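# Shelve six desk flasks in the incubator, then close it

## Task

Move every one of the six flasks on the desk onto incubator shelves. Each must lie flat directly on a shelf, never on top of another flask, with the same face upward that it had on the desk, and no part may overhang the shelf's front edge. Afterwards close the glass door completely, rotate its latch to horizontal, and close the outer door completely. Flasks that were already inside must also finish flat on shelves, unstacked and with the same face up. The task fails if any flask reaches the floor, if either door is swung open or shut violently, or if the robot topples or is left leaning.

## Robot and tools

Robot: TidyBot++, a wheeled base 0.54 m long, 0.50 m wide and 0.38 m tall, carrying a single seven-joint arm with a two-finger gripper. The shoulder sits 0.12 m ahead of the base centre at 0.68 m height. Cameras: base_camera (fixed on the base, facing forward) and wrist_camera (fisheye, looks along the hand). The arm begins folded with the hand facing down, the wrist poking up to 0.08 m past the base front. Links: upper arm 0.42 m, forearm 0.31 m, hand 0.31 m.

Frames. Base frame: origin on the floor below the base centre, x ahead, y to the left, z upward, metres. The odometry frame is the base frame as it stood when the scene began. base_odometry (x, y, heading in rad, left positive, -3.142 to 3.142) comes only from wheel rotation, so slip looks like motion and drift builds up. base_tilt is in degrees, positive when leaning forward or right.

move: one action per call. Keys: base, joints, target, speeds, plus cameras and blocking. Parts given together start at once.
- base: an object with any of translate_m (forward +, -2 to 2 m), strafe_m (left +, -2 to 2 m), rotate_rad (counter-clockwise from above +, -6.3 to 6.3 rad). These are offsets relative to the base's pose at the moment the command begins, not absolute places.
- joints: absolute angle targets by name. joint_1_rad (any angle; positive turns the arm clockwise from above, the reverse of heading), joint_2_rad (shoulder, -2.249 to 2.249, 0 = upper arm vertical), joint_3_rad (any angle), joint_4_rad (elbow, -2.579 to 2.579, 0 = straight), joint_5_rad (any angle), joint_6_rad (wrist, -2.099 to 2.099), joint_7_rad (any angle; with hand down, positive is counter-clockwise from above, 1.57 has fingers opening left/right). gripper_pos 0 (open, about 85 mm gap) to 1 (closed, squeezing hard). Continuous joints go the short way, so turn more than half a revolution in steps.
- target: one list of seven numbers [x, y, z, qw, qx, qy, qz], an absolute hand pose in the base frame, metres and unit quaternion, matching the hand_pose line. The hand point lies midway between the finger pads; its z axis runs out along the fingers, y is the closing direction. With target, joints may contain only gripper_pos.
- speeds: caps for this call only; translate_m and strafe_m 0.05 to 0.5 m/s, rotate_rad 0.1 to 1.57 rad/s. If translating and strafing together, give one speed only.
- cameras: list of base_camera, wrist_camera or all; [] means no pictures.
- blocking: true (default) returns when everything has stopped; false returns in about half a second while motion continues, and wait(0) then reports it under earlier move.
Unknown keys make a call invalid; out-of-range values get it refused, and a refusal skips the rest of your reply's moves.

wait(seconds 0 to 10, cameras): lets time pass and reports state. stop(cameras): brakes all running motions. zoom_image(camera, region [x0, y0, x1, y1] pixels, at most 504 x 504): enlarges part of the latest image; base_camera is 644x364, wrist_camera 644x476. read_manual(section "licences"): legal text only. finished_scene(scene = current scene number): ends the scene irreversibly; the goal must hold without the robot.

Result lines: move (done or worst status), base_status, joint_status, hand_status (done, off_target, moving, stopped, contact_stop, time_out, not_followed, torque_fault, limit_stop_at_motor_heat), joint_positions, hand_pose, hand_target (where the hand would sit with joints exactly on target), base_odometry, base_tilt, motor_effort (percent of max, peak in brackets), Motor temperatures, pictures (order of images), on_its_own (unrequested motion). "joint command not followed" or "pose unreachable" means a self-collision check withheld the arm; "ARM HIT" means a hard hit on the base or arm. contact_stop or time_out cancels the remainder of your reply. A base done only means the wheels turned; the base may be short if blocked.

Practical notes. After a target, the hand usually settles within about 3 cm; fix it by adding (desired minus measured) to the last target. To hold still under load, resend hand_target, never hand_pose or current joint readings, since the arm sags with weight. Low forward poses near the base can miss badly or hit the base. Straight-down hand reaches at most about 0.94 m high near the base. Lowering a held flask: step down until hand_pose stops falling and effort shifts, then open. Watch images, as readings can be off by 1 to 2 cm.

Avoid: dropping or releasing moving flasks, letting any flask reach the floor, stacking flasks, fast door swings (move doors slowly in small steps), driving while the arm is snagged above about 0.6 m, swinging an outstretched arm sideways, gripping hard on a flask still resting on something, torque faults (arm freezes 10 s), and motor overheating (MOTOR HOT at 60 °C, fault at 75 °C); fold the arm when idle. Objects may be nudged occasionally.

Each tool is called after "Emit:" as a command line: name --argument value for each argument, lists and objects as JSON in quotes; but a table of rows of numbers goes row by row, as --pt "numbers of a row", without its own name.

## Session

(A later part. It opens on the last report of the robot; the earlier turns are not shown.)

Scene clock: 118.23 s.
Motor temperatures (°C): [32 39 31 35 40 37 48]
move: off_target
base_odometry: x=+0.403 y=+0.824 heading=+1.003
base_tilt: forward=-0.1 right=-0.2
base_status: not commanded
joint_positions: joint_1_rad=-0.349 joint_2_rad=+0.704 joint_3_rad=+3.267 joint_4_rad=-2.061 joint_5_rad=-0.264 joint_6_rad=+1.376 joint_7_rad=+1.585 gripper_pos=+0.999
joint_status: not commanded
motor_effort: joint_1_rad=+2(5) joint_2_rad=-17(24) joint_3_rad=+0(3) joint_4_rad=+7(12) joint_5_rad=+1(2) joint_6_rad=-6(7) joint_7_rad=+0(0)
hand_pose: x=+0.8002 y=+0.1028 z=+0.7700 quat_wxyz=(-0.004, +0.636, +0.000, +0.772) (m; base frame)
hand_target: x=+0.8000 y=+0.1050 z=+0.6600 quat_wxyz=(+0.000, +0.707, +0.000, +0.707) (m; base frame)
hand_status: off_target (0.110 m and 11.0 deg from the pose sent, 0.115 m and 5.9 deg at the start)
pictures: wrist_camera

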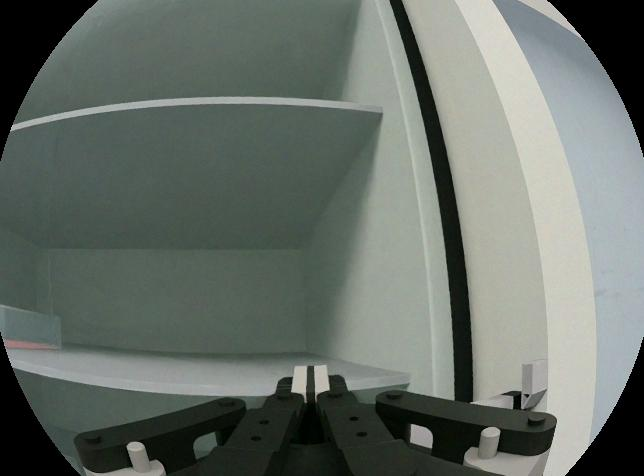

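Emit:
move --target '[0.80, 0.1, 0.81, 0, 0.7071, 0, 0.7071]' --cameras '[]'

Emit:
move --base '{"translate_m": -0.12}' --joints '{"gripper_pos": 0}' --cameras '[]'

Emit:
move --target '[0.72, 0.05, 0.73, 0, 0.7071, 0, 0.7071]' --cameras '["wrist_camera"]'

Emit:
zoom_image --camera "wrist_camera" --region '[240, 220, 400, 340]'

Scene clock: 120.20 s.
Motor temperatures (°C): [32 39 31 35 40 37 48]
move: done
base_odometry: x=+0.403 y=+0.824 heading=+1.003
base_tilt: forward=-0.1 right=-0.2
base_status: not commanded
joint_positions: joint_1_rad=-0.348 joint_2_rad=+0.487 joint_3_rad=+3.267 joint_4_rad=-2.028 joint_5_rad=-0.264 joint_6_rad=+0.960 joint_7_rad=+1.671 gripper_pos=+0.999
joint_status: not commanded
motor_effort: joint_1_rad=+2(3) joint_2_rad=-34(36) joint_3_rad=+1(2) joint_4_rad=+15(18) joint_5_rad=+0(2) joint_6_rad=+9(10) joint_7_rad=+0(0)
hand_pose: x=+0.7997 y=+0.1052 z=+0.8037 quat_wxyz=(-0.007, +0.702, +0.009, +0.712) (m; base frame)
hand_target: x=+0.8000 y=+0.1000 z=+0.8100 quat_wxyz=(+0.000, +0.707, +0.000, +0.707) (m; base frame)
hand_status: done (0.008 m and 1.5 deg from the pose sent, 0.040 m and 11.0 deg at the start)
pictures: none
No camera images: "cameras" was empty.

Scene clock: 121.40 s.
Motor temperatures (°C): [32 39 31 35 40 37 48]
move: done
base_odometry: x=+0.338 y=+0.723 heading=+1.003
base_tilt: forward=-0.1 right=-0.2
base_status: done
joint_positions: joint_1_rad=-0.350 joint_2_rad=+0.476 joint_3_rad=+3.265 joint_4_rad=-2.018 joint_5_rad=-0.264 joint_6_rad=+0.960 joint_7_rad=+1.671 gripper_pos=+0.000
joint_status: all done
motor_effort: joint_1_rad=+2(4) joint_2_rad=-34(37) joint_3_rad=+1(3) joint_4_rad=+15(16) joint_5_rad=+0(1) joint_6_rad=+9(9) joint_7_rad=+0(0)
hand_pose: x=+0.8004 y=+0.1073 z=+0.8160 quat_wxyz=(-0.011, +0.695, +0.008, +0.719) (m; base frame)
hand_target: x=+0.8000 y=+0.1000 z=+0.8100 quat_wxyz=(+0.000, +0.707, +0.000, +0.707) (m; base frame)
hand_status: not commanded
pictures: none
No camera images: "cameras" was empty.

Scene clock: 123.20 s.
Motor temperatures (°C): [32 39 31 35 40 37 48]
move: done
base_odometry: x=+0.338 y=+0.723 heading=+1.003
base_tilt: forward=-0.1 right=-0.2
base_status: not commanded
joint_positions: joint_1_rad=-0.229 joint_2_rad=+0.553 joint_3_rad=+3.223 joint_4_rad=-2.343 joint_5_rad=-0.226 joint_6_rad=+1.304 joint_7_rad=+1.606 gripper_pos=+0.000
joint_status: not commanded
motor_effort: joint_1_rad=+2(2) joint_2_rad=-30(34) joint_3_rad=+1(2) joint_4_rad=+9(15) joint_5_rad=+0(1) joint_6_rad=+8(9) joint_7_rad=+0(0)
hand_pose: x=+0.7234 y=+0.0327 z=+0.7298 quat_wxyz=(+0.029, +0.713, -0.013, +0.701) (m; base frame)
hand_target: x=+0.7200 y=+0.0500 z=+0.7300 quat_wxyz=(+0.000, +0.707, +0.000, +0.707) (m; base frame)
hand_status: done (0.018 m and 3.7 deg from the pose sent, 0.131 m and 2.5 deg at the start)
pictures: wrist_camera

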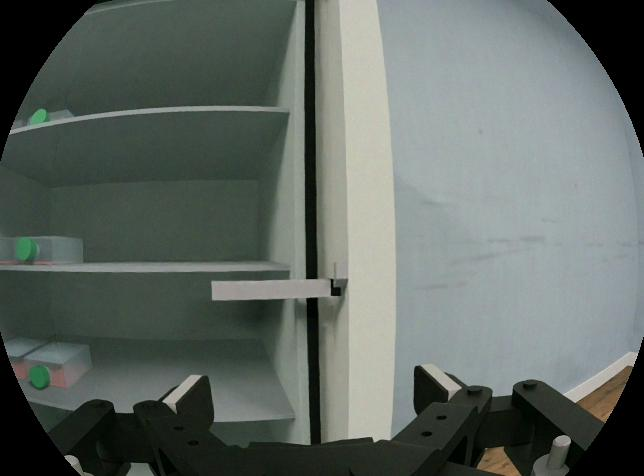

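Scaled by 3.150.

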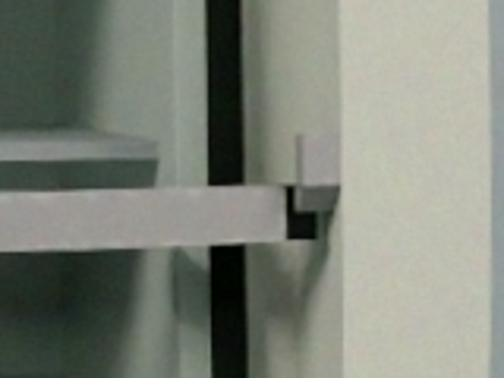

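Emit:
move --target '[0.78, 0.12, 0.69, 0, 0.7071, 0, 0.7071]' --joints '{"gripper_pos": 1}' --cameras '[]'

Emit:
move --base '{"translate_m": 0.12}' --speeds '{"translate_m": 0.2}' --cameras '[]'

Emit:
move --target '[0.80, 0.105, 0.69, 0, 0.7071, 0, 0.7071]' --cameras '["wrist_camera"]'

Scene clock: 125.13 s.
Motor temperatures (°C): [32 39 31 35 40 37 48]
move: done
base_odometry: x=+0.338 y=+0.723 heading=+1.003
base_tilt: forward=-0.1 right=-0.2
base_status: not commanded
joint_positions: joint_1_rad=-0.427 joint_2_rad=+0.734 joint_3_rad=+3.272 joint_4_rad=-2.139 joint_5_rad=-0.276 joint_6_rad=+1.305 joint_7_rad=+1.606 gripper_pos=+0.999
joint_status: all done
motor_effort: joint_1_rad=+2(4) joint_2_rad=-37(38) joint_3_rad=+2(3) joint_4_rad=+9(10) joint_5_rad=+0(1) joint_6_rad=+9(9) joint_7_rad=+0(0)
hand_pose: x=+0.7754 y=+0.1408 z=+0.6980 quat_wxyz=(-0.007, +0.699, +0.038, +0.714) (m; base frame)
hand_target: x=+0.7800 y=+0.1200 z=+0.6900 quat_wxyz=(+0.000, +0.707, +0.000, +0.707) (m; base frame)
hand_status: done (0.023 m and 4.6 deg from the pose sent, 0.111 m and 3.7 deg at the start)
pictures: none
No camera images: "cameras" was empty.

Scene clock: 126.43 s.
Motor temperatures (°C): [32 39 31 35 40 37 48]
move: done
base_odometry: x=+0.403 y=+0.824 heading=+1.003
base_tilt: forward=-0.1 right=-0.2
base_status: done
joint_positions: joint_1_rad=-0.428 joint_2_rad=+0.735 joint_3_rad=+3.274 joint_4_rad=-2.133 joint_5_rad=-0.278 joint_6_rad=+1.305 joint_7_rad=+1.606 gripper_pos=+0.999
joint_status: not commanded
motor_effort: joint_1_rad=+2(3) joint_2_rad=-37(40) joint_3_rad=+2(3) joint_4_rad=+9(11) joint_5_rad=+0(1) joint_6_rad=+9(9) joint_7_rad=+0(0)
hand_pose: x=+0.7773 y=+0.1406 z=+0.6994 quat_wxyz=(-0.006, +0.697, +0.038, +0.716) (m; base frame)
hand_target: x=+0.7800 y=+0.1200 z=+0.6900 quat_wxyz=(+0.000, +0.707, +0.000, +0.707) (m; base frame)
hand_status: not commanded
pictures: none
No camera images: "cameras" was empty.

Scene clock: 127.30 s.
Motor temperatures (°C): [32 39 31 35 40 37 48]
move: done
base_odometry: x=+0.403 y=+0.824 heading=+1.003
base_tilt: forward=-0.1 right=-0.2
base_status: not commanded
joint_positions: joint_1_rad=-0.365 joint_2_rad=+0.738 joint_3_rad=+3.270 joint_4_rad=-2.086 joint_5_rad=-0.278 joint_6_rad=+1.291 joint_7_rad=+1.606 gripper_pos=+0.999
joint_status: not commanded
motor_effort: joint_1_rad=+1(3) joint_2_rad=-37(38) joint_3_rad=+2(3) joint_4_rad=+11(11) joint_5_rad=-1(2) joint_6_rad=+9(9) joint_7_rad=+0(0)
hand_pose: x=+0.7977 y=+0.1062 z=+0.7109 quat_wxyz=(+0.009, +0.688, +0.013, +0.725) (m; base frame)
hand_target: x=+0.8000 y=+0.1050 z=+0.6900 quat_wxyz=(+0.000, +0.707, +0.000, +0.707) (m; base frame)
hand_status: done (0.021 m and 3.5 deg from the pose sent, 0.043 m and 4.6 deg at the start)
pictures: wrist_camera

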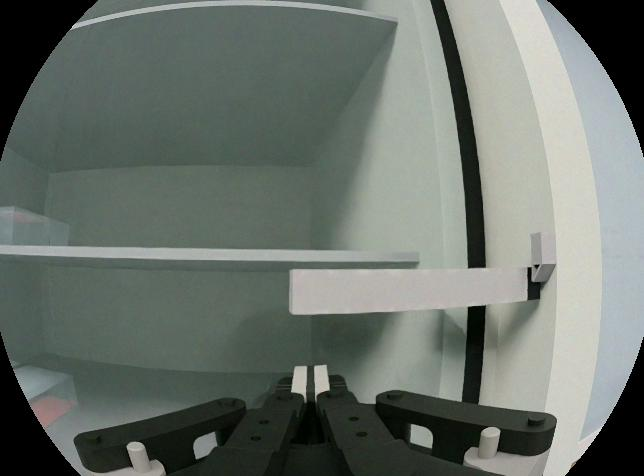

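Emit:
move --target '[0.80, 0.105, 0.78, 0, 0.7071, 0, 0.7071]' --cameras '["wrist_camera"]'

Emit:
move --target '[0.80, 0.105, 0.84, 0, 0.7071, 0, 0.7071]' --cameras '["wrist_camera"]'

Scene clock: 128.77 s.
Motor temperatures (°C): [32 39 31 35 40 37 48]
move: done
base_odometry: x=+0.403 y=+0.824 heading=+1.003
base_tilt: forward=-0.1 right=-0.2
base_status: not commanded
joint_positions: joint_1_rad=-0.365 joint_2_rad=+0.557 joint_3_rad=+3.270 joint_4_rad=-2.054 joint_5_rad=-0.278 joint_6_rad=+1.049 joint_7_rad=+1.641 gripper_pos=+0.999
joint_status: not commanded
motor_effort: joint_1_rad=+2(3) joint_2_rad=-36(40) joint_3_rad=+2(3) joint_4_rad=+14(15) joint_5_rad=-1(1) joint_6_rad=+9(11) joint_7_rad=+0(0)
hand_pose: x=+0.7986 y=+0.1088 z=+0.7718 quat_wxyz=(-0.007, +0.703, +0.004, +0.711) (m; base frame)
hand_target: x=+0.8000 y=+0.1050 z=+0.7800 quat_wxyz=(+0.000, +0.707, +0.000, +0.707) (m; base frame)
hand_status: done (0.009 m and 1.2 deg from the pose sent, 0.069 m and 3.5 deg at the start)
pictures: wrist_camera

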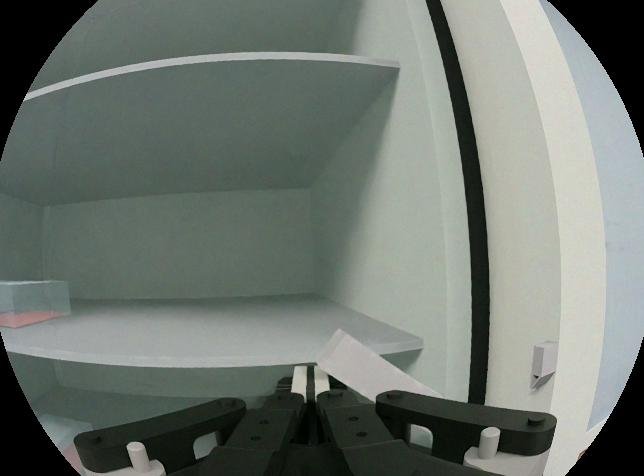

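Scene clock: 130.13 s.
Motor temperatures (°C): [32 39 31 35 40 37 48]
move: done
base_odometry: x=+0.403 y=+0.824 heading=+1.003
base_tilt: forward=-0.1 right=-0.2
base_status: not commanded
joint_positions: joint_1_rad=-0.365 joint_2_rad=+0.412 joint_3_rad=+3.270 joint_4_rad=-1.977 joint_5_rad=-0.288 joint_6_rad=+0.876 joint_7_rad=+1.720 gripper_pos=+0.999
joint_status: not commanded
motor_effort: joint_1_rad=+2(3) joint_2_rad=-33(39) joint_3_rad=+1(3) joint_4_rad=+16(17) joint_5_rad=+1(1) joint_6_rad=+8(10) joint_7_rad=+0(0)
hand_pose: x=+0.8002 y=+0.1124 z=+0.8538 quat_wxyz=(-0.009, +0.689, +0.011, +0.725) (m; base frame)
hand_target: x=+0.8000 y=+0.1050 z=+0.8400 quat_wxyz=(+0.000, +0.707, +0.000, +0.707) (m; base frame)
hand_status: done (0.016 m and 3.3 deg from the pose sent, 0.068 m and 1.2 deg at the start)
pictures: wrist_camera

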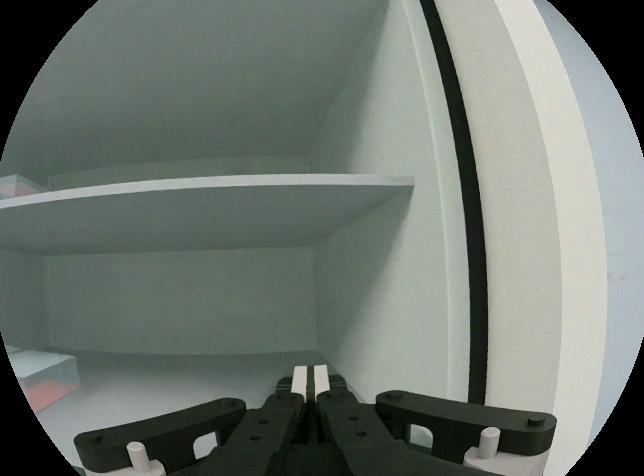

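Emit:
move --base '{"translate_m": -0.12}' --cameras '[]'

Emit:
move --target '[0.75, 0.05, 0.76, 0, 0.7071, 0, 0.7071]' --joints '{"gripper_pos": 0}' --cameras '["wrist_camera"]'

Scene clock: 131.53 s.
Motor temperatures (°C): [32 39 31 35 40 37 48]
move: done
base_odometry: x=+0.339 y=+0.723 heading=+1.003
base_tilt: forward=-0.1 right=-0.2
base_status: done
joint_positions: joint_1_rad=-0.369 joint_2_rad=+0.411 joint_3_rad=+3.270 joint_4_rad=-1.976 joint_5_rad=-0.289 joint_6_rad=+0.874 joint_7_rad=+1.720 gripper_pos=+0.999
joint_status: not commanded
motor_effort: joint_1_rad=+2(4) joint_2_rad=-33(37) joint_3_rad=+1(2) joint_4_rad=+17(18) joint_5_rad=+0(1) joint_6_rad=+9(9) joint_7_rad=+0(0)
hand_pose: x=+0.7997 y=+0.1148 z=+0.8543 quat_wxyz=(-0.011, +0.689, +0.012, +0.724) (m; base frame)
hand_target: x=+0.8000 y=+0.1050 z=+0.8400 quat_wxyz=(+0.000, +0.707, +0.000, +0.707) (m; base frame)
hand_status: not commanded
pictures: none
No camera images: "cameras" was empty.

Scene clock: 133.13 s.
Motor temperatures (°C): [32 39 31 35 40 37 48]
move: done
base_odometry: x=+0.339 y=+0.723 heading=+1.003
base_tilt: forward=-0.1 right=-0.2
base_status: not commanded
joint_positions: joint_1_rad=-0.208 joint_2_rad=+0.494 joint_3_rad=+3.219 joint_4_rad=-2.232 joint_5_rad=-0.218 joint_6_rad=+1.132 joint_7_rad=+1.636 gripper_pos=+0.000
joint_status: all done
motor_effort: joint_1_rad=+2(3) joint_2_rad=-31(33) joint_3_rad=+1(2) joint_4_rad=+12(16) joint_5_rad=+0(1) joint_6_rad=+8(9) joint_7_rad=+0(0)
hand_pose: x=+0.7529 y=+0.0322 z=+0.7574 quat_wxyz=(+0.025, +0.715, -0.016, +0.698) (m; base frame)
hand_target: x=+0.7500 y=+0.0500 z=+0.7600 quat_wxyz=(+0.000, +0.707, +0.000, +0.707) (m; base frame)
hand_status: done (0.018 m and 3.6 deg from the pose sent, 0.125 m and 3.4 deg at the start)
pictures: wrist_camera

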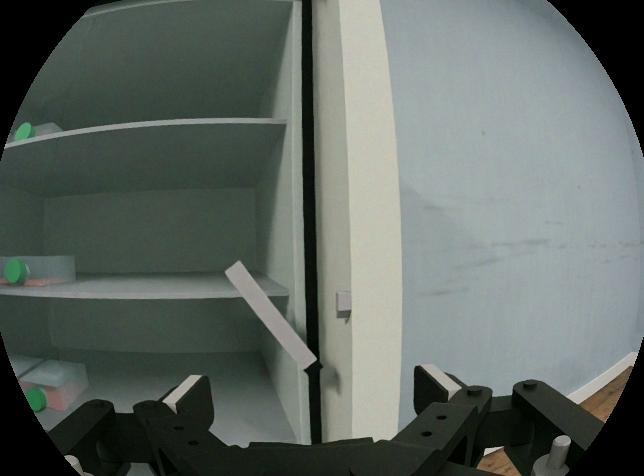

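Emit:
move --target '[0.82, 0.08, 0.765, 0.223, 0.671, 0.223, 0.671]' --cameras '["wrist_camera"]'

Scene clock: 135.70 s.
Motor temperatures (°C): [32 39 31 35 40 37 48]
move: done
base_odometry: x=+0.339 y=+0.723 heading=+1.003
base_tilt: forward=-0.1 right=-0.2
base_status: not commanded
joint_positions: joint_1_rad=-0.385 joint_2_rad=+0.579 joint_3_rad=+3.399 joint_4_rad=-2.019 joint_5_rad=-0.218 joint_6_rad=+1.047 joint_7_rad=+2.129 gripper_pos=+0.000
joint_status: not commanded
motor_effort: joint_1_rad=+1(3) joint_2_rad=-36(36) joint_3_rad=+3(3) joint_4_rad=+14(14) joint_5_rad=+0(2) joint_6_rad=+9(9) joint_7_rad=+0(0)
hand_pose: x=+0.8162 y=+0.0746 z=+0.7837 quat_wxyz=(+0.213, +0.662, +0.192, +0.692) (m; base frame)
hand_target: x=+0.8200 y=+0.0800 z=+0.7650 quat_wxyz=(+0.223, +0.671, +0.223, +0.671) (m; base frame)
hand_status: done (0.020 m and 4.6 deg from the pose sent, 0.083 m and 36.2 deg at the start)
pictures: wrist_camera

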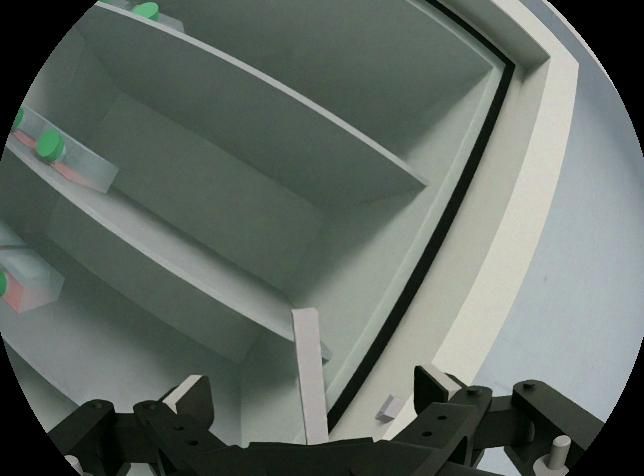

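Emit:
move --target '[0.83, 0.075, 0.742, 0.223, 0.671, 0.223, 0.671]' --cameras '[]'

Emit:
move --base '{"translate_m": 0.07}' --speeds '{"translate_m": 0.1}' --cameras '["wrist_camera"]'

Scene clock: 137.00 s.
Motor temperatures (°C): [32 39 31 35 40 37 48]
move: done
base_odometry: x=+0.339 y=+0.723 heading=+1.003
base_tilt: forward=-0.1 right=-0.2
base_status: not commanded
joint_positions: joint_1_rad=-0.380 joint_2_rad=+0.653 joint_3_rad=+3.399 joint_4_rad=-2.002 joint_5_rad=-0.218 joint_6_rad=+1.047 joint_7_rad=+2.131 gripper_pos=+0.000
joint_status: not commanded
motor_effort: joint_1_rad=+1(2) joint_2_rad=-37(40) joint_3_rad=+3(3) joint_4_rad=+13(14) joint_5_rad=+0(2) joint_6_rad=+9(9) joint_7_rad=+0(0)
hand_pose: x=+0.8265 y=+0.0757 z=+0.7416 quat_wxyz=(+0.217, +0.677, +0.206, +0.673) (m; base frame)
hand_target: x=+0.8300 y=+0.0750 z=+0.7420 quat_wxyz=(+0.223, +0.671, +0.223, +0.671) (m; base frame)
hand_status: done (0.004 m and 2.2 deg from the pose sent, 0.044 m and 4.6 deg at the start)
pictures: none
No camera images: "cameras" was empty.

Scene clock: 138.23 s.
Motor temperatures (°C): [32 39 31 35 40 37 48]
move: done
base_odometry: x=+0.376 y=+0.782 heading=+1.002
base_tilt: forward=-0.1 right=-0.2
base_status: done
joint_positions: joint_1_rad=-0.379 joint_2_rad=+0.654 joint_3_rad=+3.400 joint_4_rad=-1.998 joint_5_rad=-0.218 joint_6_rad=+1.047 joint_7_rad=+2.131 gripper_pos=+0.000
joint_status: not commanded
motor_effort: joint_1_rad=+1(3) joint_2_rad=-37(40) joint_3_rad=+3(4) joint_4_rad=+13(14) joint_5_rad=-1(2) joint_6_rad=+8(9) joint_7_rad=+0(0)
hand_pose: x=+0.8277 y=+0.0751 z=+0.7428 quat_wxyz=(+0.218, +0.676, +0.206, +0.673) (m; base frame)
hand_target: x=+0.8300 y=+0.0750 z=+0.7420 quat_wxyz=(+0.223, +0.671, +0.223, +0.671) (m; base frame)
hand_status: not commanded
pictures: wrist_camera

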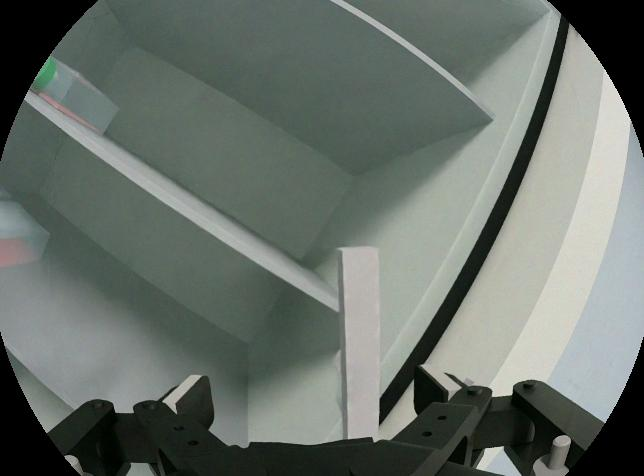

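Emit:
move --target '[0.84, 0.061, 0.752, 0.223, 0.671, 0.223, 0.671]' --cameras '["wrist_camera"]'

Emit:
move --base '{"translate_m": 0.015}' --speeds '{"translate_m": 0.1}' --joints '{"gripper_pos": 0.6}' --cameras '["wrist_camera"]'

Scene clock: 139.53 s.
Motor temperatures (°C): [32 39 31 35 40 37 48]
move: done
base_odometry: x=+0.376 y=+0.782 heading=+1.002
base_tilt: forward=-0.1 right=-0.2
base_status: not commanded
joint_positions: joint_1_rad=-0.331 joint_2_rad=+0.654 joint_3_rad=+3.401 joint_4_rad=-1.968 joint_5_rad=-0.190 joint_6_rad=+1.037 joint_7_rad=+2.131 gripper_pos=+0.000
joint_status: not commanded
motor_effort: joint_1_rad=+1(3) joint_2_rad=-38(38) joint_3_rad=+3(4) joint_4_rad=+13(14) joint_5_rad=+0(2) joint_6_rad=+8(9) joint_7_rad=+0(0)
hand_pose: x=+0.8388 y=+0.0504 z=+0.7528 quat_wxyz=(+0.230, +0.671, +0.200, +0.676) (m; base frame)
hand_target: x=+0.8400 y=+0.0610 z=+0.7520 quat_wxyz=(+0.223, +0.671, +0.223, +0.671) (m; base frame)
hand_status: done (0.011 m and 2.9 deg from the pose sent, 0.021 m and 2.2 deg at the start)
pictures: wrist_camera

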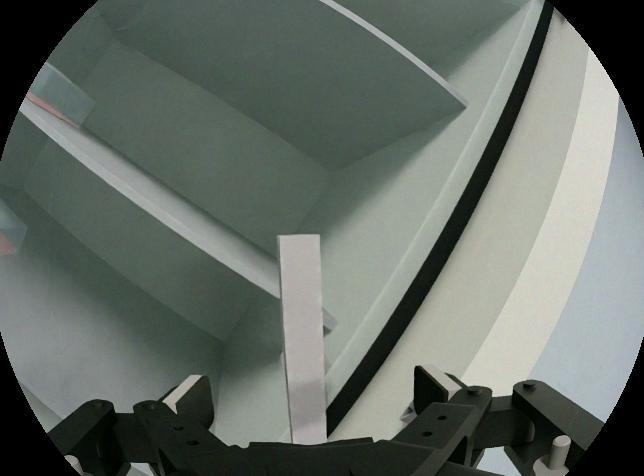

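Scene clock: 140.40 s.
Motor temperatures (°C): [32 39 31 35 40 37 48]
move: done
base_odometry: x=+0.385 y=+0.795 heading=+1.002
base_tilt: forward=-0.1 right=-0.2
base_status: done
joint_positions: joint_1_rad=-0.331 joint_2_rad=+0.653 joint_3_rad=+3.401 joint_4_rad=-1.964 joint_5_rad=-0.190 joint_6_rad=+1.037 joint_7_rad=+2.131 gripper_pos=+0.600
joint_status: all done
motor_effort: joint_1_rad=+2(3) joint_2_rad=-38(41) joint_3_rad=+3(4) joint_4_rad=+13(14) joint_5_rad=-1(2) joint_6_rad=+8(9) joint_7_rad=+0(0)
hand_pose: x=+0.8399 y=+0.0507 z=+0.7553 quat_wxyz=(+0.231, +0.670, +0.199, +0.677) (m; base frame)
hand_target: x=+0.8400 y=+0.0610 z=+0.7520 quat_wxyz=(+0.223, +0.671, +0.223, +0.671) (m; base frame)
hand_status: not commanded
pictures: wrist_camera

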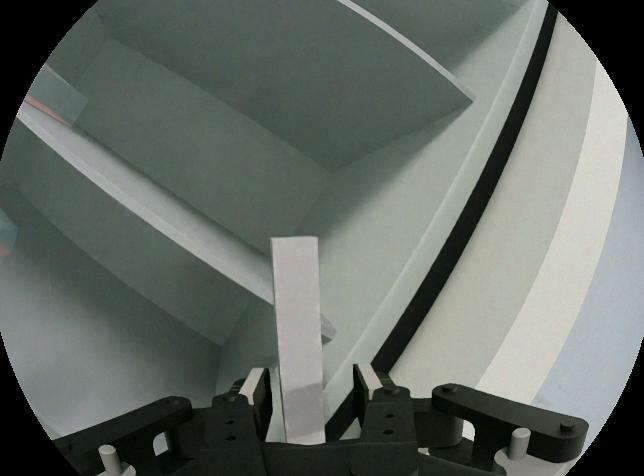

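Emit:
move --joints '{"gripper_pos": 0.9}' --cameras '["wrist_camera"]'

Scene clock: 141.27 s.
Motor temperatures (°C): [32 39 31 35 40 37 48]
move: off_target
base_odometry: x=+0.385 y=+0.795 heading=+1.002
base_tilt: forward=-0.1 right=-0.2
base_status: not commanded
joint_positions: joint_1_rad=-0.331 joint_2_rad=+0.653 joint_3_rad=+3.399 joint_4_rad=-1.964 joint_5_rad=-0.179 joint_6_rad=+1.032 joint_7_rad=+2.131 gripper_pos=+0.847
joint_status: gripper_pos off_target (ended at +0.847, target +0.900)
motor_effort: joint_1_rad=+2(5) joint_2_rad=-37(43) joint_3_rad=+3(6) joint_4_rad=+14(17) joint_5_rad=-2(4) joint_6_rad=+9(12) joint_7_rad=+0(0)
hand_pose: x=+0.8398 y=+0.0547 z=+0.7533 quat_wxyz=(+0.228, +0.670, +0.205, +0.676) (m; base frame)
hand_target: x=+0.8400 y=+0.0610 z=+0.7520 quat_wxyz=(+0.223, +0.671, +0.223, +0.671) (m; base frame)
hand_status: not commanded
pictures: wrist_camera

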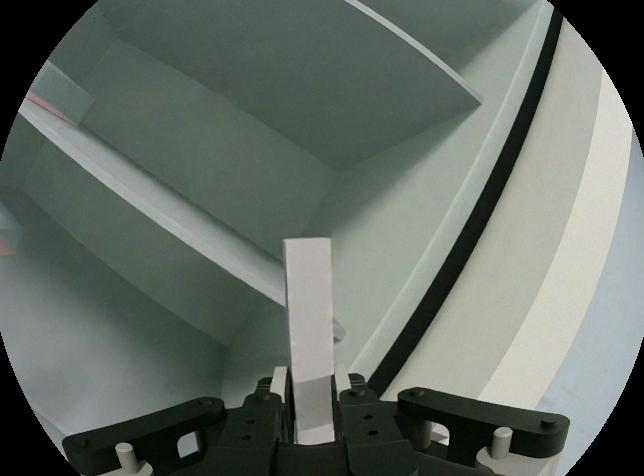

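Emit:
move --base '{"translate_m": -0.08, "strafe_m": 0.13, "rotate_rad": -0.15}' --speeds '{"translate_m": 0.1, "rotate_rad": 0.1}'

Scene clock: 143.57 s.
Motor temperatures (°C): [32 39 31 35 40 37 48]
move: done
base_odometry: x=+0.232 y=+0.797 heading=+0.851
base_tilt: forward=-0.1 right=-0.2
base_status: done
joint_positions: joint_1_rad=-0.324 joint_2_rad=+0.652 joint_3_rad=+3.400 joint_4_rad=-1.965 joint_5_rad=-0.171 joint_6_rad=+1.031 joint_7_rad=+2.131 gripper_pos=+0.847
joint_status: not commanded
motor_effort: joint_1_rad=+0(6) joint_2_rad=-38(40) joint_3_rad=+2(6) joint_4_rad=+16(17) joint_5_rad=-1(5) joint_6_rad=+10(11) joint_7_rad=+0(0)
hand_pose: x=+0.8400 y=+0.0515 z=+0.7532 quat_wxyz=(+0.229, +0.670, +0.206, +0.675) (m; base frame)
hand_target: x=+0.8400 y=+0.0610 z=+0.7520 quat_wxyz=(+0.223, +0.671, +0.223, +0.671) (m; base frame)
hand_status: not commanded
pictures: base_camera, wrist_camera

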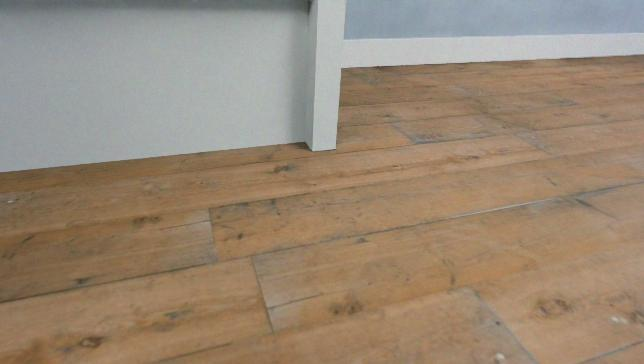

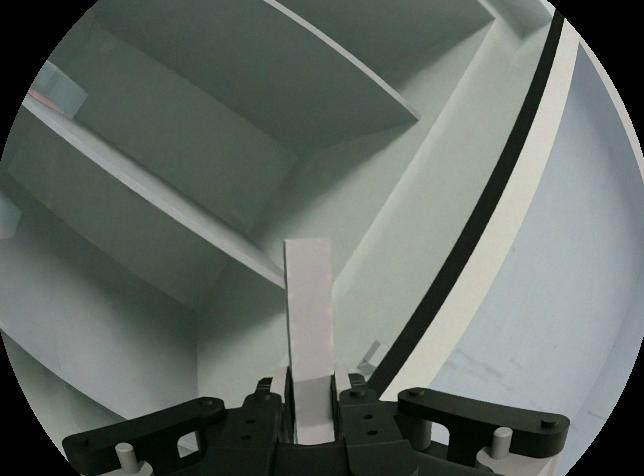

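Emit:
move --base '{"translate_m": -0.08, "strafe_m": 0.124, "rotate_rad": -0.15}' --speeds '{"translate_m": 0.1, "rotate_rad": 0.1}' --cameras '[]'

Emit:
move --base '{"translate_m": -0.08, "strafe_m": 0.124, "rotate_rad": -0.15}' --speeds '{"translate_m": 0.1, "rotate_rad": 0.1}'

Scene clock: 146.07 s.
Motor temperatures (°C): [32 39 31 35 40 37 48]
move: done
base_odometry: x=+0.086 y=+0.819 heading=+0.701
base_tilt: forward=-0.1 right=-0.2
base_status: done
joint_positions: joint_1_rad=-0.323 joint_2_rad=+0.652 joint_3_rad=+3.401 joint_4_rad=-1.966 joint_5_rad=-0.167 joint_6_rad=+1.031 joint_7_rad=+2.131 gripper_pos=+0.847
joint_status: not commanded
motor_effort: joint_1_rad=-1(6) joint_2_rad=-39(40) joint_3_rad=+2(6) joint_4_rad=+16(17) joint_5_rad=-1(4) joint_6_rad=+10(11) joint_7_rad=+0(1)
hand_pose: x=+0.8399 y=+0.0511 z=+0.7533 quat_wxyz=(+0.230, +0.670, +0.208, +0.675) (m; base frame)
hand_target: x=+0.8400 y=+0.0610 z=+0.7520 quat_wxyz=(+0.223, +0.671, +0.223, +0.671) (m; base frame)
hand_status: not commanded
pictures: none
No camera images: "cameras" was empty.

Scene clock: 148.03 s.
Motor temperatures (°C): [32 39 31 35 40 37 48]
move: done
base_odometry: x=-0.055 y=+0.862 heading=+0.550
base_tilt: forward=-0.1 right=-0.2
base_status: done
joint_positions: joint_1_rad=-0.322 joint_2_rad=+0.651 joint_3_rad=+3.402 joint_4_rad=-1.966 joint_5_rad=-0.164 joint_6_rad=+1.030 joint_7_rad=+2.131 gripper_pos=+0.848
joint_status: not commanded
motor_effort: joint_1_rad=+2(5) joint_2_rad=-38(40) joint_3_rad=+4(7) joint_4_rad=+15(17) joint_5_rad=-3(5) joint_6_rad=+10(11) joint_7_rad=+0(0)
hand_pose: x=+0.8399 y=+0.0502 z=+0.7533 quat_wxyz=(+0.230, +0.670, +0.208, +0.674) (m; base frame)
hand_target: x=+0.8400 y=+0.0610 z=+0.7520 quat_wxyz=(+0.223, +0.671, +0.223, +0.671) (m; base frame)
hand_status: not commanded
pictures: base_camera, wrist_camera

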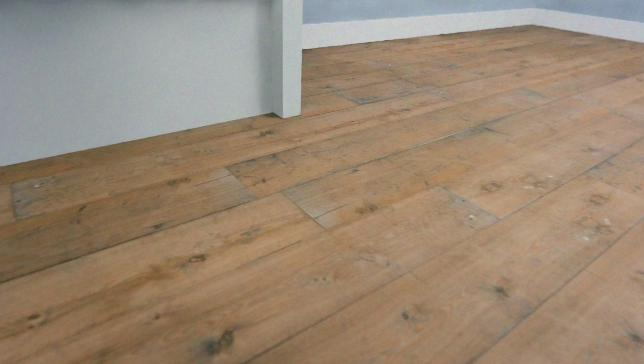

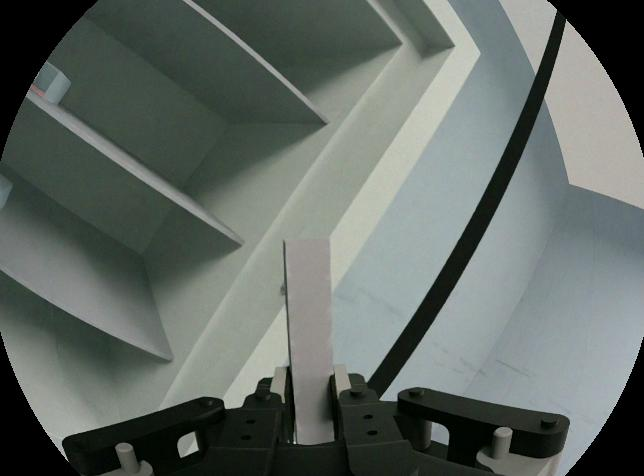

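Emit:
move --joints '{"gripper_pos": 0.3}' --cameras '[]'

Emit:
move --base '{"translate_m": -0.15}' --speeds '{"translate_m": 0.15}' --cameras '["wrist_camera"]'

Emit:
move --base '{"translate_m": 0.25, "strafe_m": -0.63}' --joints '{"joint_1_rad": 0, "joint_2_rad": 0.2, "joint_3_rad": 3.14, "joint_4_rad": -2.4, "joint_5_rad": 0.0, "joint_6_rad": 1.0, "joint_7_rad": 3.14, "gripper_pos": 1}' --cameras '[]'

Emit:
move --base '{"rotate_rad": 0.45}'

Scene clock: 150.57 s.
Motor temperatures (°C): [32 39 31 35 40 37 48]
move: done
base_odometry: x=-0.055 y=+0.862 heading=+0.550
base_tilt: forward=-0.1 right=-0.2
base_status: not commanded
joint_positions: joint_1_rad=-0.323 joint_2_rad=+0.651 joint_3_rad=+3.402 joint_4_rad=-1.965 joint_5_rad=-0.164 joint_6_rad=+1.030 joint_7_rad=+2.131 gripper_pos=+0.300
joint_status: all done
motor_effort: joint_1_rad=+2(3) joint_2_rad=-38(41) joint_3_rad=+3(5) joint_4_rad=+13(16) joint_5_rad=-1(3) joint_6_rad=+8(10) joint_7_rad=+0(0)
hand_pose: x=+0.8401 y=+0.0515 z=+0.7538 quat_wxyz=(+0.230, +0.669, +0.209, +0.675) (m; base frame)
hand_target: x=+0.8400 y=+0.0610 z=+0.7520 quat_wxyz=(+0.223, +0.671, +0.223, +0.671) (m; base frame)
hand_status: not commanded
pictures: none
No camera images: "cameras" was empty.

Scene clock: 152.17 s.
Motor temperatures (°C): [32 39 31 35 40 37 48]
move: done
base_odometry: x=-0.183 y=+0.784 heading=+0.550
base_tilt: forward=-0.1 right=-0.2
base_status: done
joint_positions: joint_1_rad=-0.323 joint_2_rad=+0.651 joint_3_rad=+3.402 joint_4_rad=-1.964 joint_5_rad=-0.164 joint_6_rad=+1.030 joint_7_rad=+2.131 gripper_pos=+0.300
joint_status: not commanded
motor_effort: joint_1_rad=+1(2) joint_2_rad=-38(41) joint_3_rad=+3(4) joint_4_rad=+13(15) joint_5_rad=-1(2) joint_6_rad=+8(9) joint_7_rad=+0(1)
hand_pose: x=+0.8404 y=+0.0516 z=+0.7544 quat_wxyz=(+0.230, +0.669, +0.209, +0.676) (m; base frame)
hand_target: x=+0.8400 y=+0.0610 z=+0.7520 quat_wxyz=(+0.223, +0.671, +0.223, +0.671) (m; base frame)
hand_status: not commanded
pictures: wrist_camera

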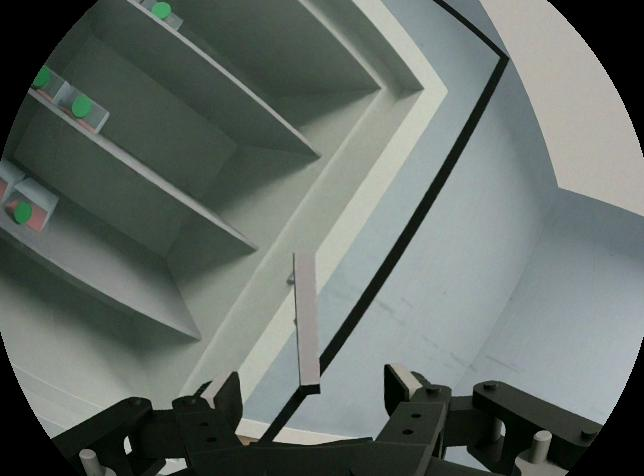

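Scene clock: 154.77 s.
Motor temperatures (°C): [32 39 31 35 40 37 48]
move: done
base_odometry: x=+0.359 y=+0.377 heading=+0.550
base_tilt: forward=-0.1 right=-0.2
base_status: done
joint_positions: joint_1_rad=-0.001 joint_2_rad=+0.218 joint_3_rad=+3.152 joint_4_rad=-2.383 joint_5_rad=-0.061 joint_6_rad=+1.030 joint_7_rad=+3.103 gripper_pos=+0.999
joint_status: all done
motor_effort: joint_1_rad=+1(6) joint_2_rad=-23(40) joint_3_rad=+0(5) joint_4_rad=+13(15) joint_5_rad=+0(2) joint_6_rad=+8(9) joint_7_rad=+0(1)
hand_pose: x=+0.6827 y=-0.0196 z=+0.8230 quat_wxyz=(+0.498, +0.531, +0.467, +0.501) (m; base frame)
hand_target: x=+0.6758 y=+0.0022 z=+0.8157 quat_wxyz=(+0.492, +0.507, +0.507, +0.494) (m; base frame)
hand_status: not commanded
pictures: none
No camera images: "cameras" was empty.

Scene clock: 156.13 s.
Motor temperatures (°C): [32 39 31 35 40 37 48]
move: done
base_odometry: x=+0.359 y=+0.377 heading=+0.999
base_tilt: forward=-0.1 right=-0.2
base_status: done
joint_positions: joint_1_rad=-0.006 joint_2_rad=+0.218 joint_3_rad=+3.139 joint_4_rad=-2.383 joint_5_rad=-0.051 joint_6_rad=+1.030 joint_7_rad=+3.104 gripper_pos=+0.999
joint_status: not commanded
motor_effort: joint_1_rad=+1(5) joint_2_rad=-23(24) joint_3_rad=+0(3) joint_4_rad=+14(14) joint_5_rad=+0(2) joint_6_rad=+9(9) joint_7_rad=+0(1)
hand_pose: x=+0.6828 y=-0.0081 z=+0.8230 quat_wxyz=(+0.493, +0.525, +0.474, +0.507) (m; base frame)
hand_target: x=+0.6758 y=+0.0022 z=+0.8157 quat_wxyz=(+0.492, +0.507, +0.507, +0.494) (m; base frame)
hand_status: not commanded
pictures: base_camera, wrist_camera

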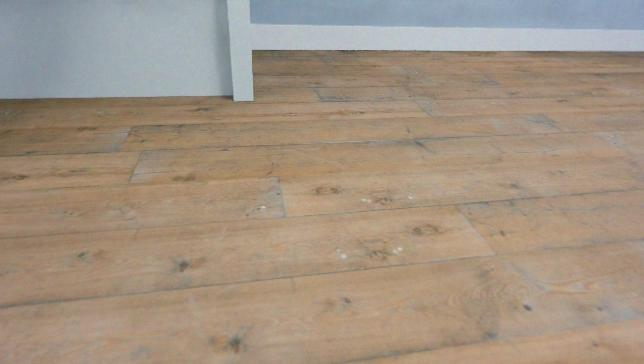

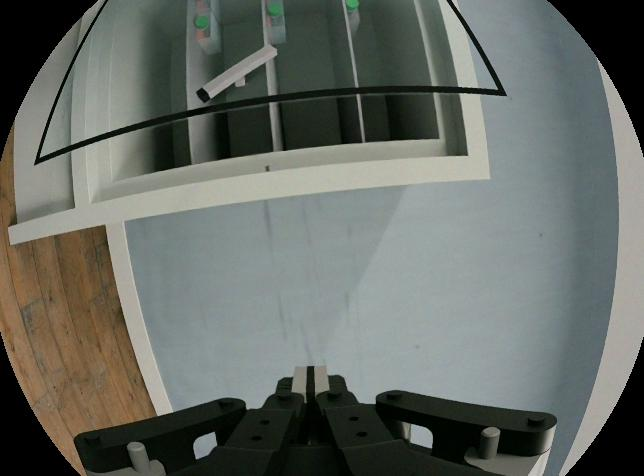

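Emit:
move --joints '{"joint_7_rad": 0.0}' --cameras '[]'

Emit:
move --target '[0.75, 0.0, 0.86, -0.5, 0.5, -0.5, 0.5]'

Scene clock: 159.80 s.
Motor temperatures (°C): [32 39 31 35 40 37 48]
move: done
base_odometry: x=+0.359 y=+0.377 heading=+0.999
base_tilt: forward=-0.1 right=-0.2
base_status: not commanded
joint_positions: joint_1_rad=-0.006 joint_2_rad=+0.218 joint_3_rad=+3.139 joint_4_rad=-2.383 joint_5_rad=-0.051 joint_6_rad=+1.030 joint_7_rad=+0.035 gripper_pos=+0.999
joint_status: all done
motor_effort: joint_1_rad=+1(3) joint_2_rad=-23(24) joint_3_rad=+0(1) joint_4_rad=+14(14) joint_5_rad=+0(1) joint_6_rad=+9(9) joint_7_rad=+0(1)
hand_pose: x=+0.6828 y=-0.0081 z=+0.8229 quat_wxyz=(-0.489, +0.493, -0.507, +0.511) (m; base frame)
hand_target: x=+0.6758 y=+0.0022 z=+0.8157 quat_wxyz=(-0.493, +0.508, -0.507, +0.492) (m; base frame)
hand_status: not commanded
pictures: none
No camera images: "cameras" was empty.

Scene clock: 161.20 s.
Motor temperatures (°C): [32 39 31 35 40 37 48]
move: done
base_odometry: x=+0.359 y=+0.377 heading=+0.999
base_tilt: forward=-0.1 right=-0.2
base_status: not commanded
joint_positions: joint_1_rad=+0.236 joint_2_rad=+0.254 joint_3_rad=+2.859 joint_4_rad=-2.137 joint_5_rad=-0.051 joint_6_rad=+0.871 joint_7_rad=+0.078 gripper_pos=+0.999
joint_status: not commanded
motor_effort: joint_1_rad=+2(2) joint_2_rad=-27(27) joint_3_rad=-1(2) joint_4_rad=+16(17) joint_5_rad=+1(1) joint_6_rad=+8(9) joint_7_rad=+0(0)
hand_pose: x=+0.7452 y=-0.0007 z=+0.8804 quat_wxyz=(-0.520, +0.478, -0.494, +0.508) (m; base frame)
hand_target: x=+0.7500 y=+0.0000 z=+0.8600 quat_wxyz=(-0.500, +0.500, -0.500, +0.500) (m; base frame)
hand_status: done (0.021 m and 3.6 deg from the pose sent, 0.077 m and 2.1 deg at the start)
pictures: base_camera, wrist_camera

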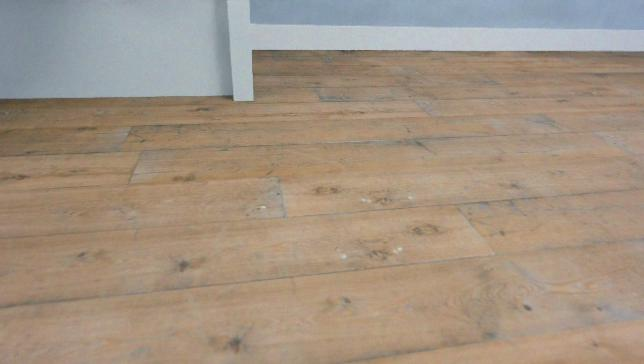

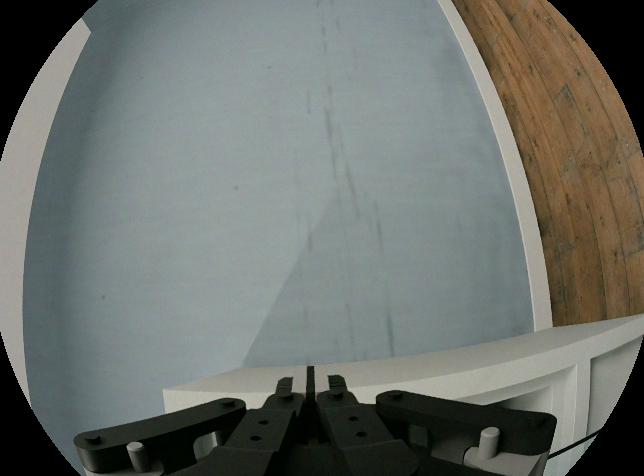

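Emit:
move --base '{"translate_m": 0.3}' --cameras '[]'

Emit:
move --base '{"strafe_m": 0.24}' --speeds '{"strafe_m": 0.12}'

Scene clock: 163.37 s.
Motor temperatures (°C): [32 39 31 35 40 37 48]
move: done
base_odometry: x=+0.522 y=+0.630 heading=+1.000
base_tilt: forward=-0.1 right=-0.2
base_status: done
joint_positions: joint_1_rad=+0.237 joint_2_rad=+0.268 joint_3_rad=+2.857 joint_4_rad=-2.130 joint_5_rad=-0.051 joint_6_rad=+0.866 joint_7_rad=+0.078 gripper_pos=+0.999
joint_status: not commanded
motor_effort: joint_1_rad=+2(2) joint_2_rad=-27(30) joint_3_rad=-1(2) joint_4_rad=+16(18) joint_5_rad=+1(1) joint_6_rad=+9(9) joint_7_rad=+0(0)
hand_pose: x=+0.7493 y=-0.0013 z=+0.8739 quat_wxyz=(-0.518, +0.480, -0.498, +0.504) (m; base frame)
hand_target: x=+0.7500 y=+0.0000 z=+0.8600 quat_wxyz=(-0.500, +0.500, -0.500, +0.500) (m; base frame)
hand_status: not commanded
pictures: none
No camera images: "cameras" was empty.

Scene clock: 165.93 s.
Motor temperatures (°C): [32 39 31 35 40 37 48]
move: done
base_odometry: x=+0.320 y=+0.760 heading=+1.000
base_tilt: forward=-0.1 right=-0.2
base_status: done
joint_positions: joint_1_rad=+0.253 joint_2_rad=+0.268 joint_3_rad=+2.857 joint_4_rad=-2.130 joint_5_rad=-0.052 joint_6_rad=+0.865 joint_7_rad=+0.084 gripper_pos=+0.999
joint_status: not commanded
motor_effort: joint_1_rad=-1(4) joint_2_rad=-28(29) joint_3_rad=-4(6) joint_4_rad=+17(17) joint_5_rad=+2(4) joint_6_rad=+9(9) joint_7_rad=+0(1)
hand_pose: x=+0.7492 y=-0.0109 z=+0.8737 quat_wxyz=(-0.512, +0.477, -0.500, +0.510) (m; base frame)
hand_target: x=+0.7500 y=+0.0000 z=+0.8600 quat_wxyz=(-0.500, +0.500, -0.500, +0.500) (m; base frame)
hand_status: not commanded
pictures: base_camera, wrist_camera

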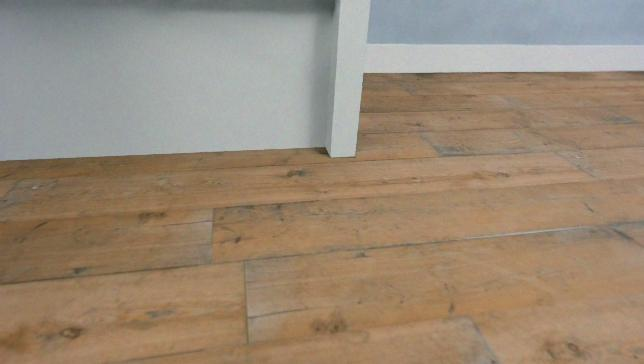

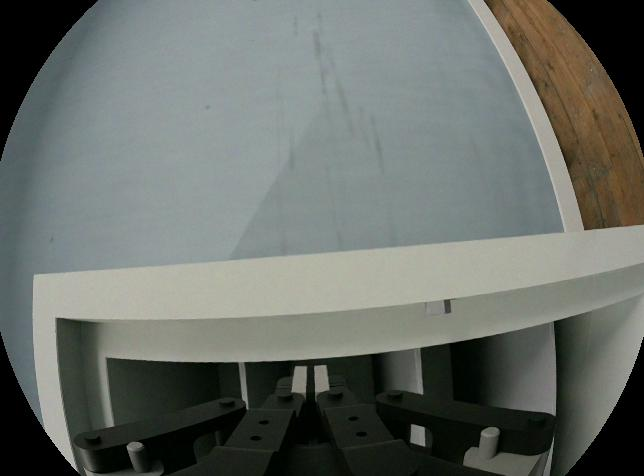

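Emit:
move --base '{"translate_m": -0.15, "strafe_m": 0.13}' --speeds '{"translate_m": 0.12}' --cameras '["wrist_camera"]'

Emit:
move --base '{"translate_m": -0.1, "strafe_m": 0.15}' --speeds '{"translate_m": 0.12}' --cameras '["wrist_camera"]'

Emit:
move --base '{"translate_m": -0.04, "strafe_m": 0.17}' --speeds '{"translate_m": 0.12}'

Scene clock: 168.47 s.
Motor temperatures (°C): [32 39 31 35 40 37 48]
move: done
base_odometry: x=+0.129 y=+0.704 heading=+0.999
base_tilt: forward=-0.1 right=-0.2
base_status: done
joint_positions: joint_1_rad=+0.314 joint_2_rad=+0.265 joint_3_rad=+2.907 joint_4_rad=-2.131 joint_5_rad=-0.052 joint_6_rad=+0.864 joint_7_rad=+0.084 gripper_pos=+0.999
joint_status: not commanded
motor_effort: joint_1_rad=-11(16) joint_2_rad=-25(29) joint_3_rad=-11(15) joint_4_rad=+17(19) joint_5_rad=+6(8) joint_6_rad=+7(9) joint_7_rad=+0(1)
hand_pose: x=+0.7450 y=-0.0771 z=+0.8723 quat_wxyz=(-0.480, +0.454, -0.523, +0.539) (m; base frame)
hand_target: x=+0.7500 y=+0.0000 z=+0.8600 quat_wxyz=(-0.500, +0.500, -0.500, +0.500) (m; base frame)
hand_status: not commanded
pictures: wrist_camera

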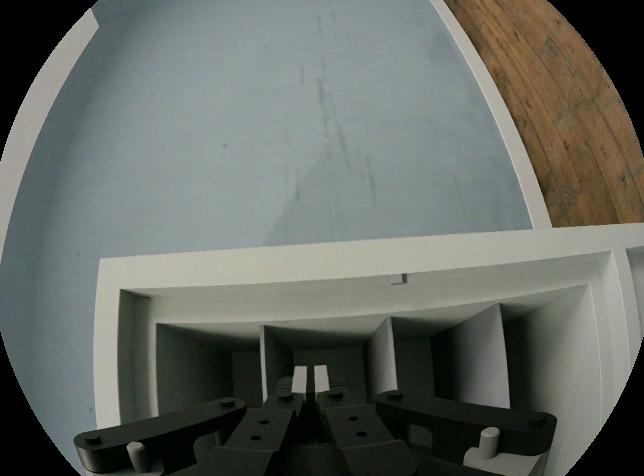

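Scene clock: 170.53 s.
Motor temperatures (°C): [32 39 31 35 40 37 48]
move: done
base_odometry: x=-0.051 y=+0.701 heading=+0.999
base_tilt: forward=-0.1 right=-0.2
base_status: done
joint_positions: joint_1_rad=+0.364 joint_2_rad=+0.254 joint_3_rad=+2.955 joint_4_rad=-2.142 joint_5_rad=-0.083 joint_6_rad=+0.864 joint_7_rad=+0.084 gripper_pos=+0.999
joint_status: not commanded
motor_effort: joint_1_rad=-22(25) joint_2_rad=-21(28) joint_3_rad=-20(23) joint_4_rad=+20(22) joint_5_rad=+11(13) joint_6_rad=+6(8) joint_7_rad=-1(1)
hand_pose: x=+0.7301 y=-0.1409 z=+0.8720 quat_wxyz=(-0.448, +0.421, -0.551, +0.565) (m; base frame)
hand_target: x=+0.7500 y=+0.0000 z=+0.8600 quat_wxyz=(-0.500, +0.500, -0.500, +0.500) (m; base frame)
hand_status: not commanded
pictures: wrist_camera

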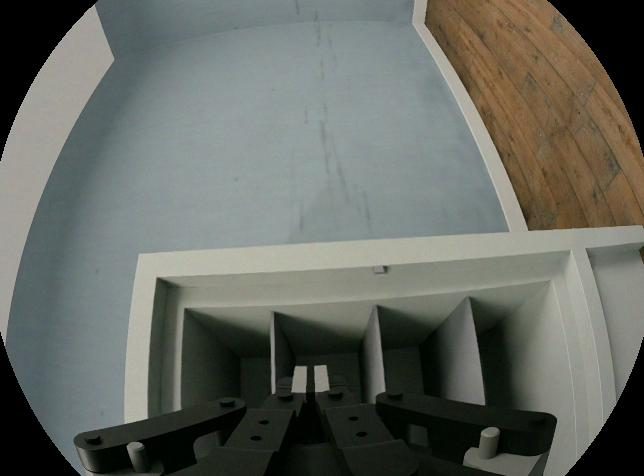

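Scene clock: 172.53 s.
Motor temperatures (°C): [32 39 31 35 40 37 48]
move: done
base_odometry: x=-0.216 y=+0.759 heading=+0.999
base_tilt: forward=-0.1 right=-0.1
base_status: done
joint_positions: joint_1_rad=+0.433 joint_2_rad=+0.229 joint_3_rad=+3.021 joint_4_rad=-2.168 joint_5_rad=-0.137 joint_6_rad=+0.864 joint_7_rad=+0.088 gripper_pos=+0.999
joint_status: not commanded
motor_effort: joint_1_rad=-36(39) joint_2_rad=-16(22) joint_3_rad=-31(34) joint_4_rad=+25(27) joint_5_rad=+18(19) joint_6_rad=+5(6) joint_7_rad=-1(2)
hand_pose: x=+0.6938 y=-0.2256 z=+0.8710 quat_wxyz=(-0.400, +0.369, -0.590, +0.596) (m; base frame)
hand_target: x=+0.7500 y=+0.0000 z=+0.8600 quat_wxyz=(-0.500, +0.500, -0.500, +0.500) (m; base frame)
hand_status: not commanded
pictures: base_camera, wrist_camera

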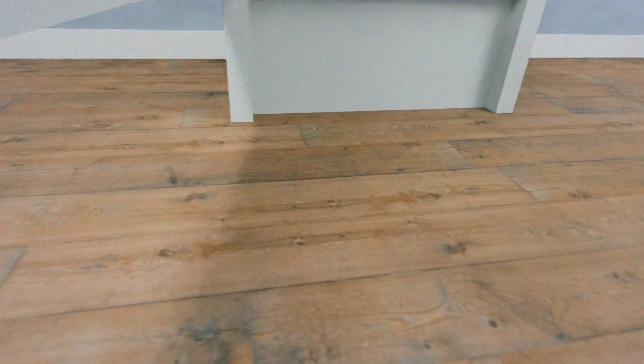

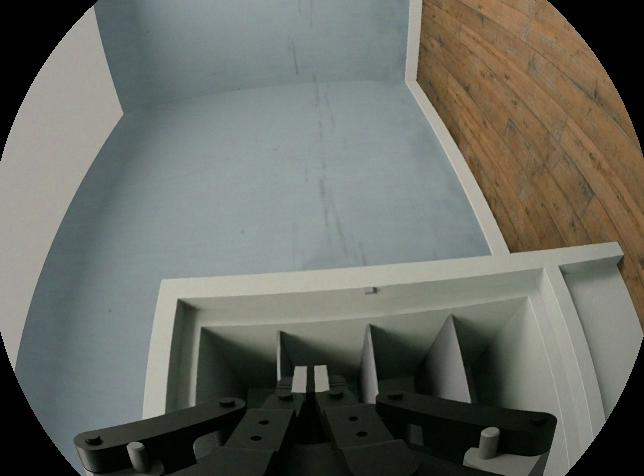

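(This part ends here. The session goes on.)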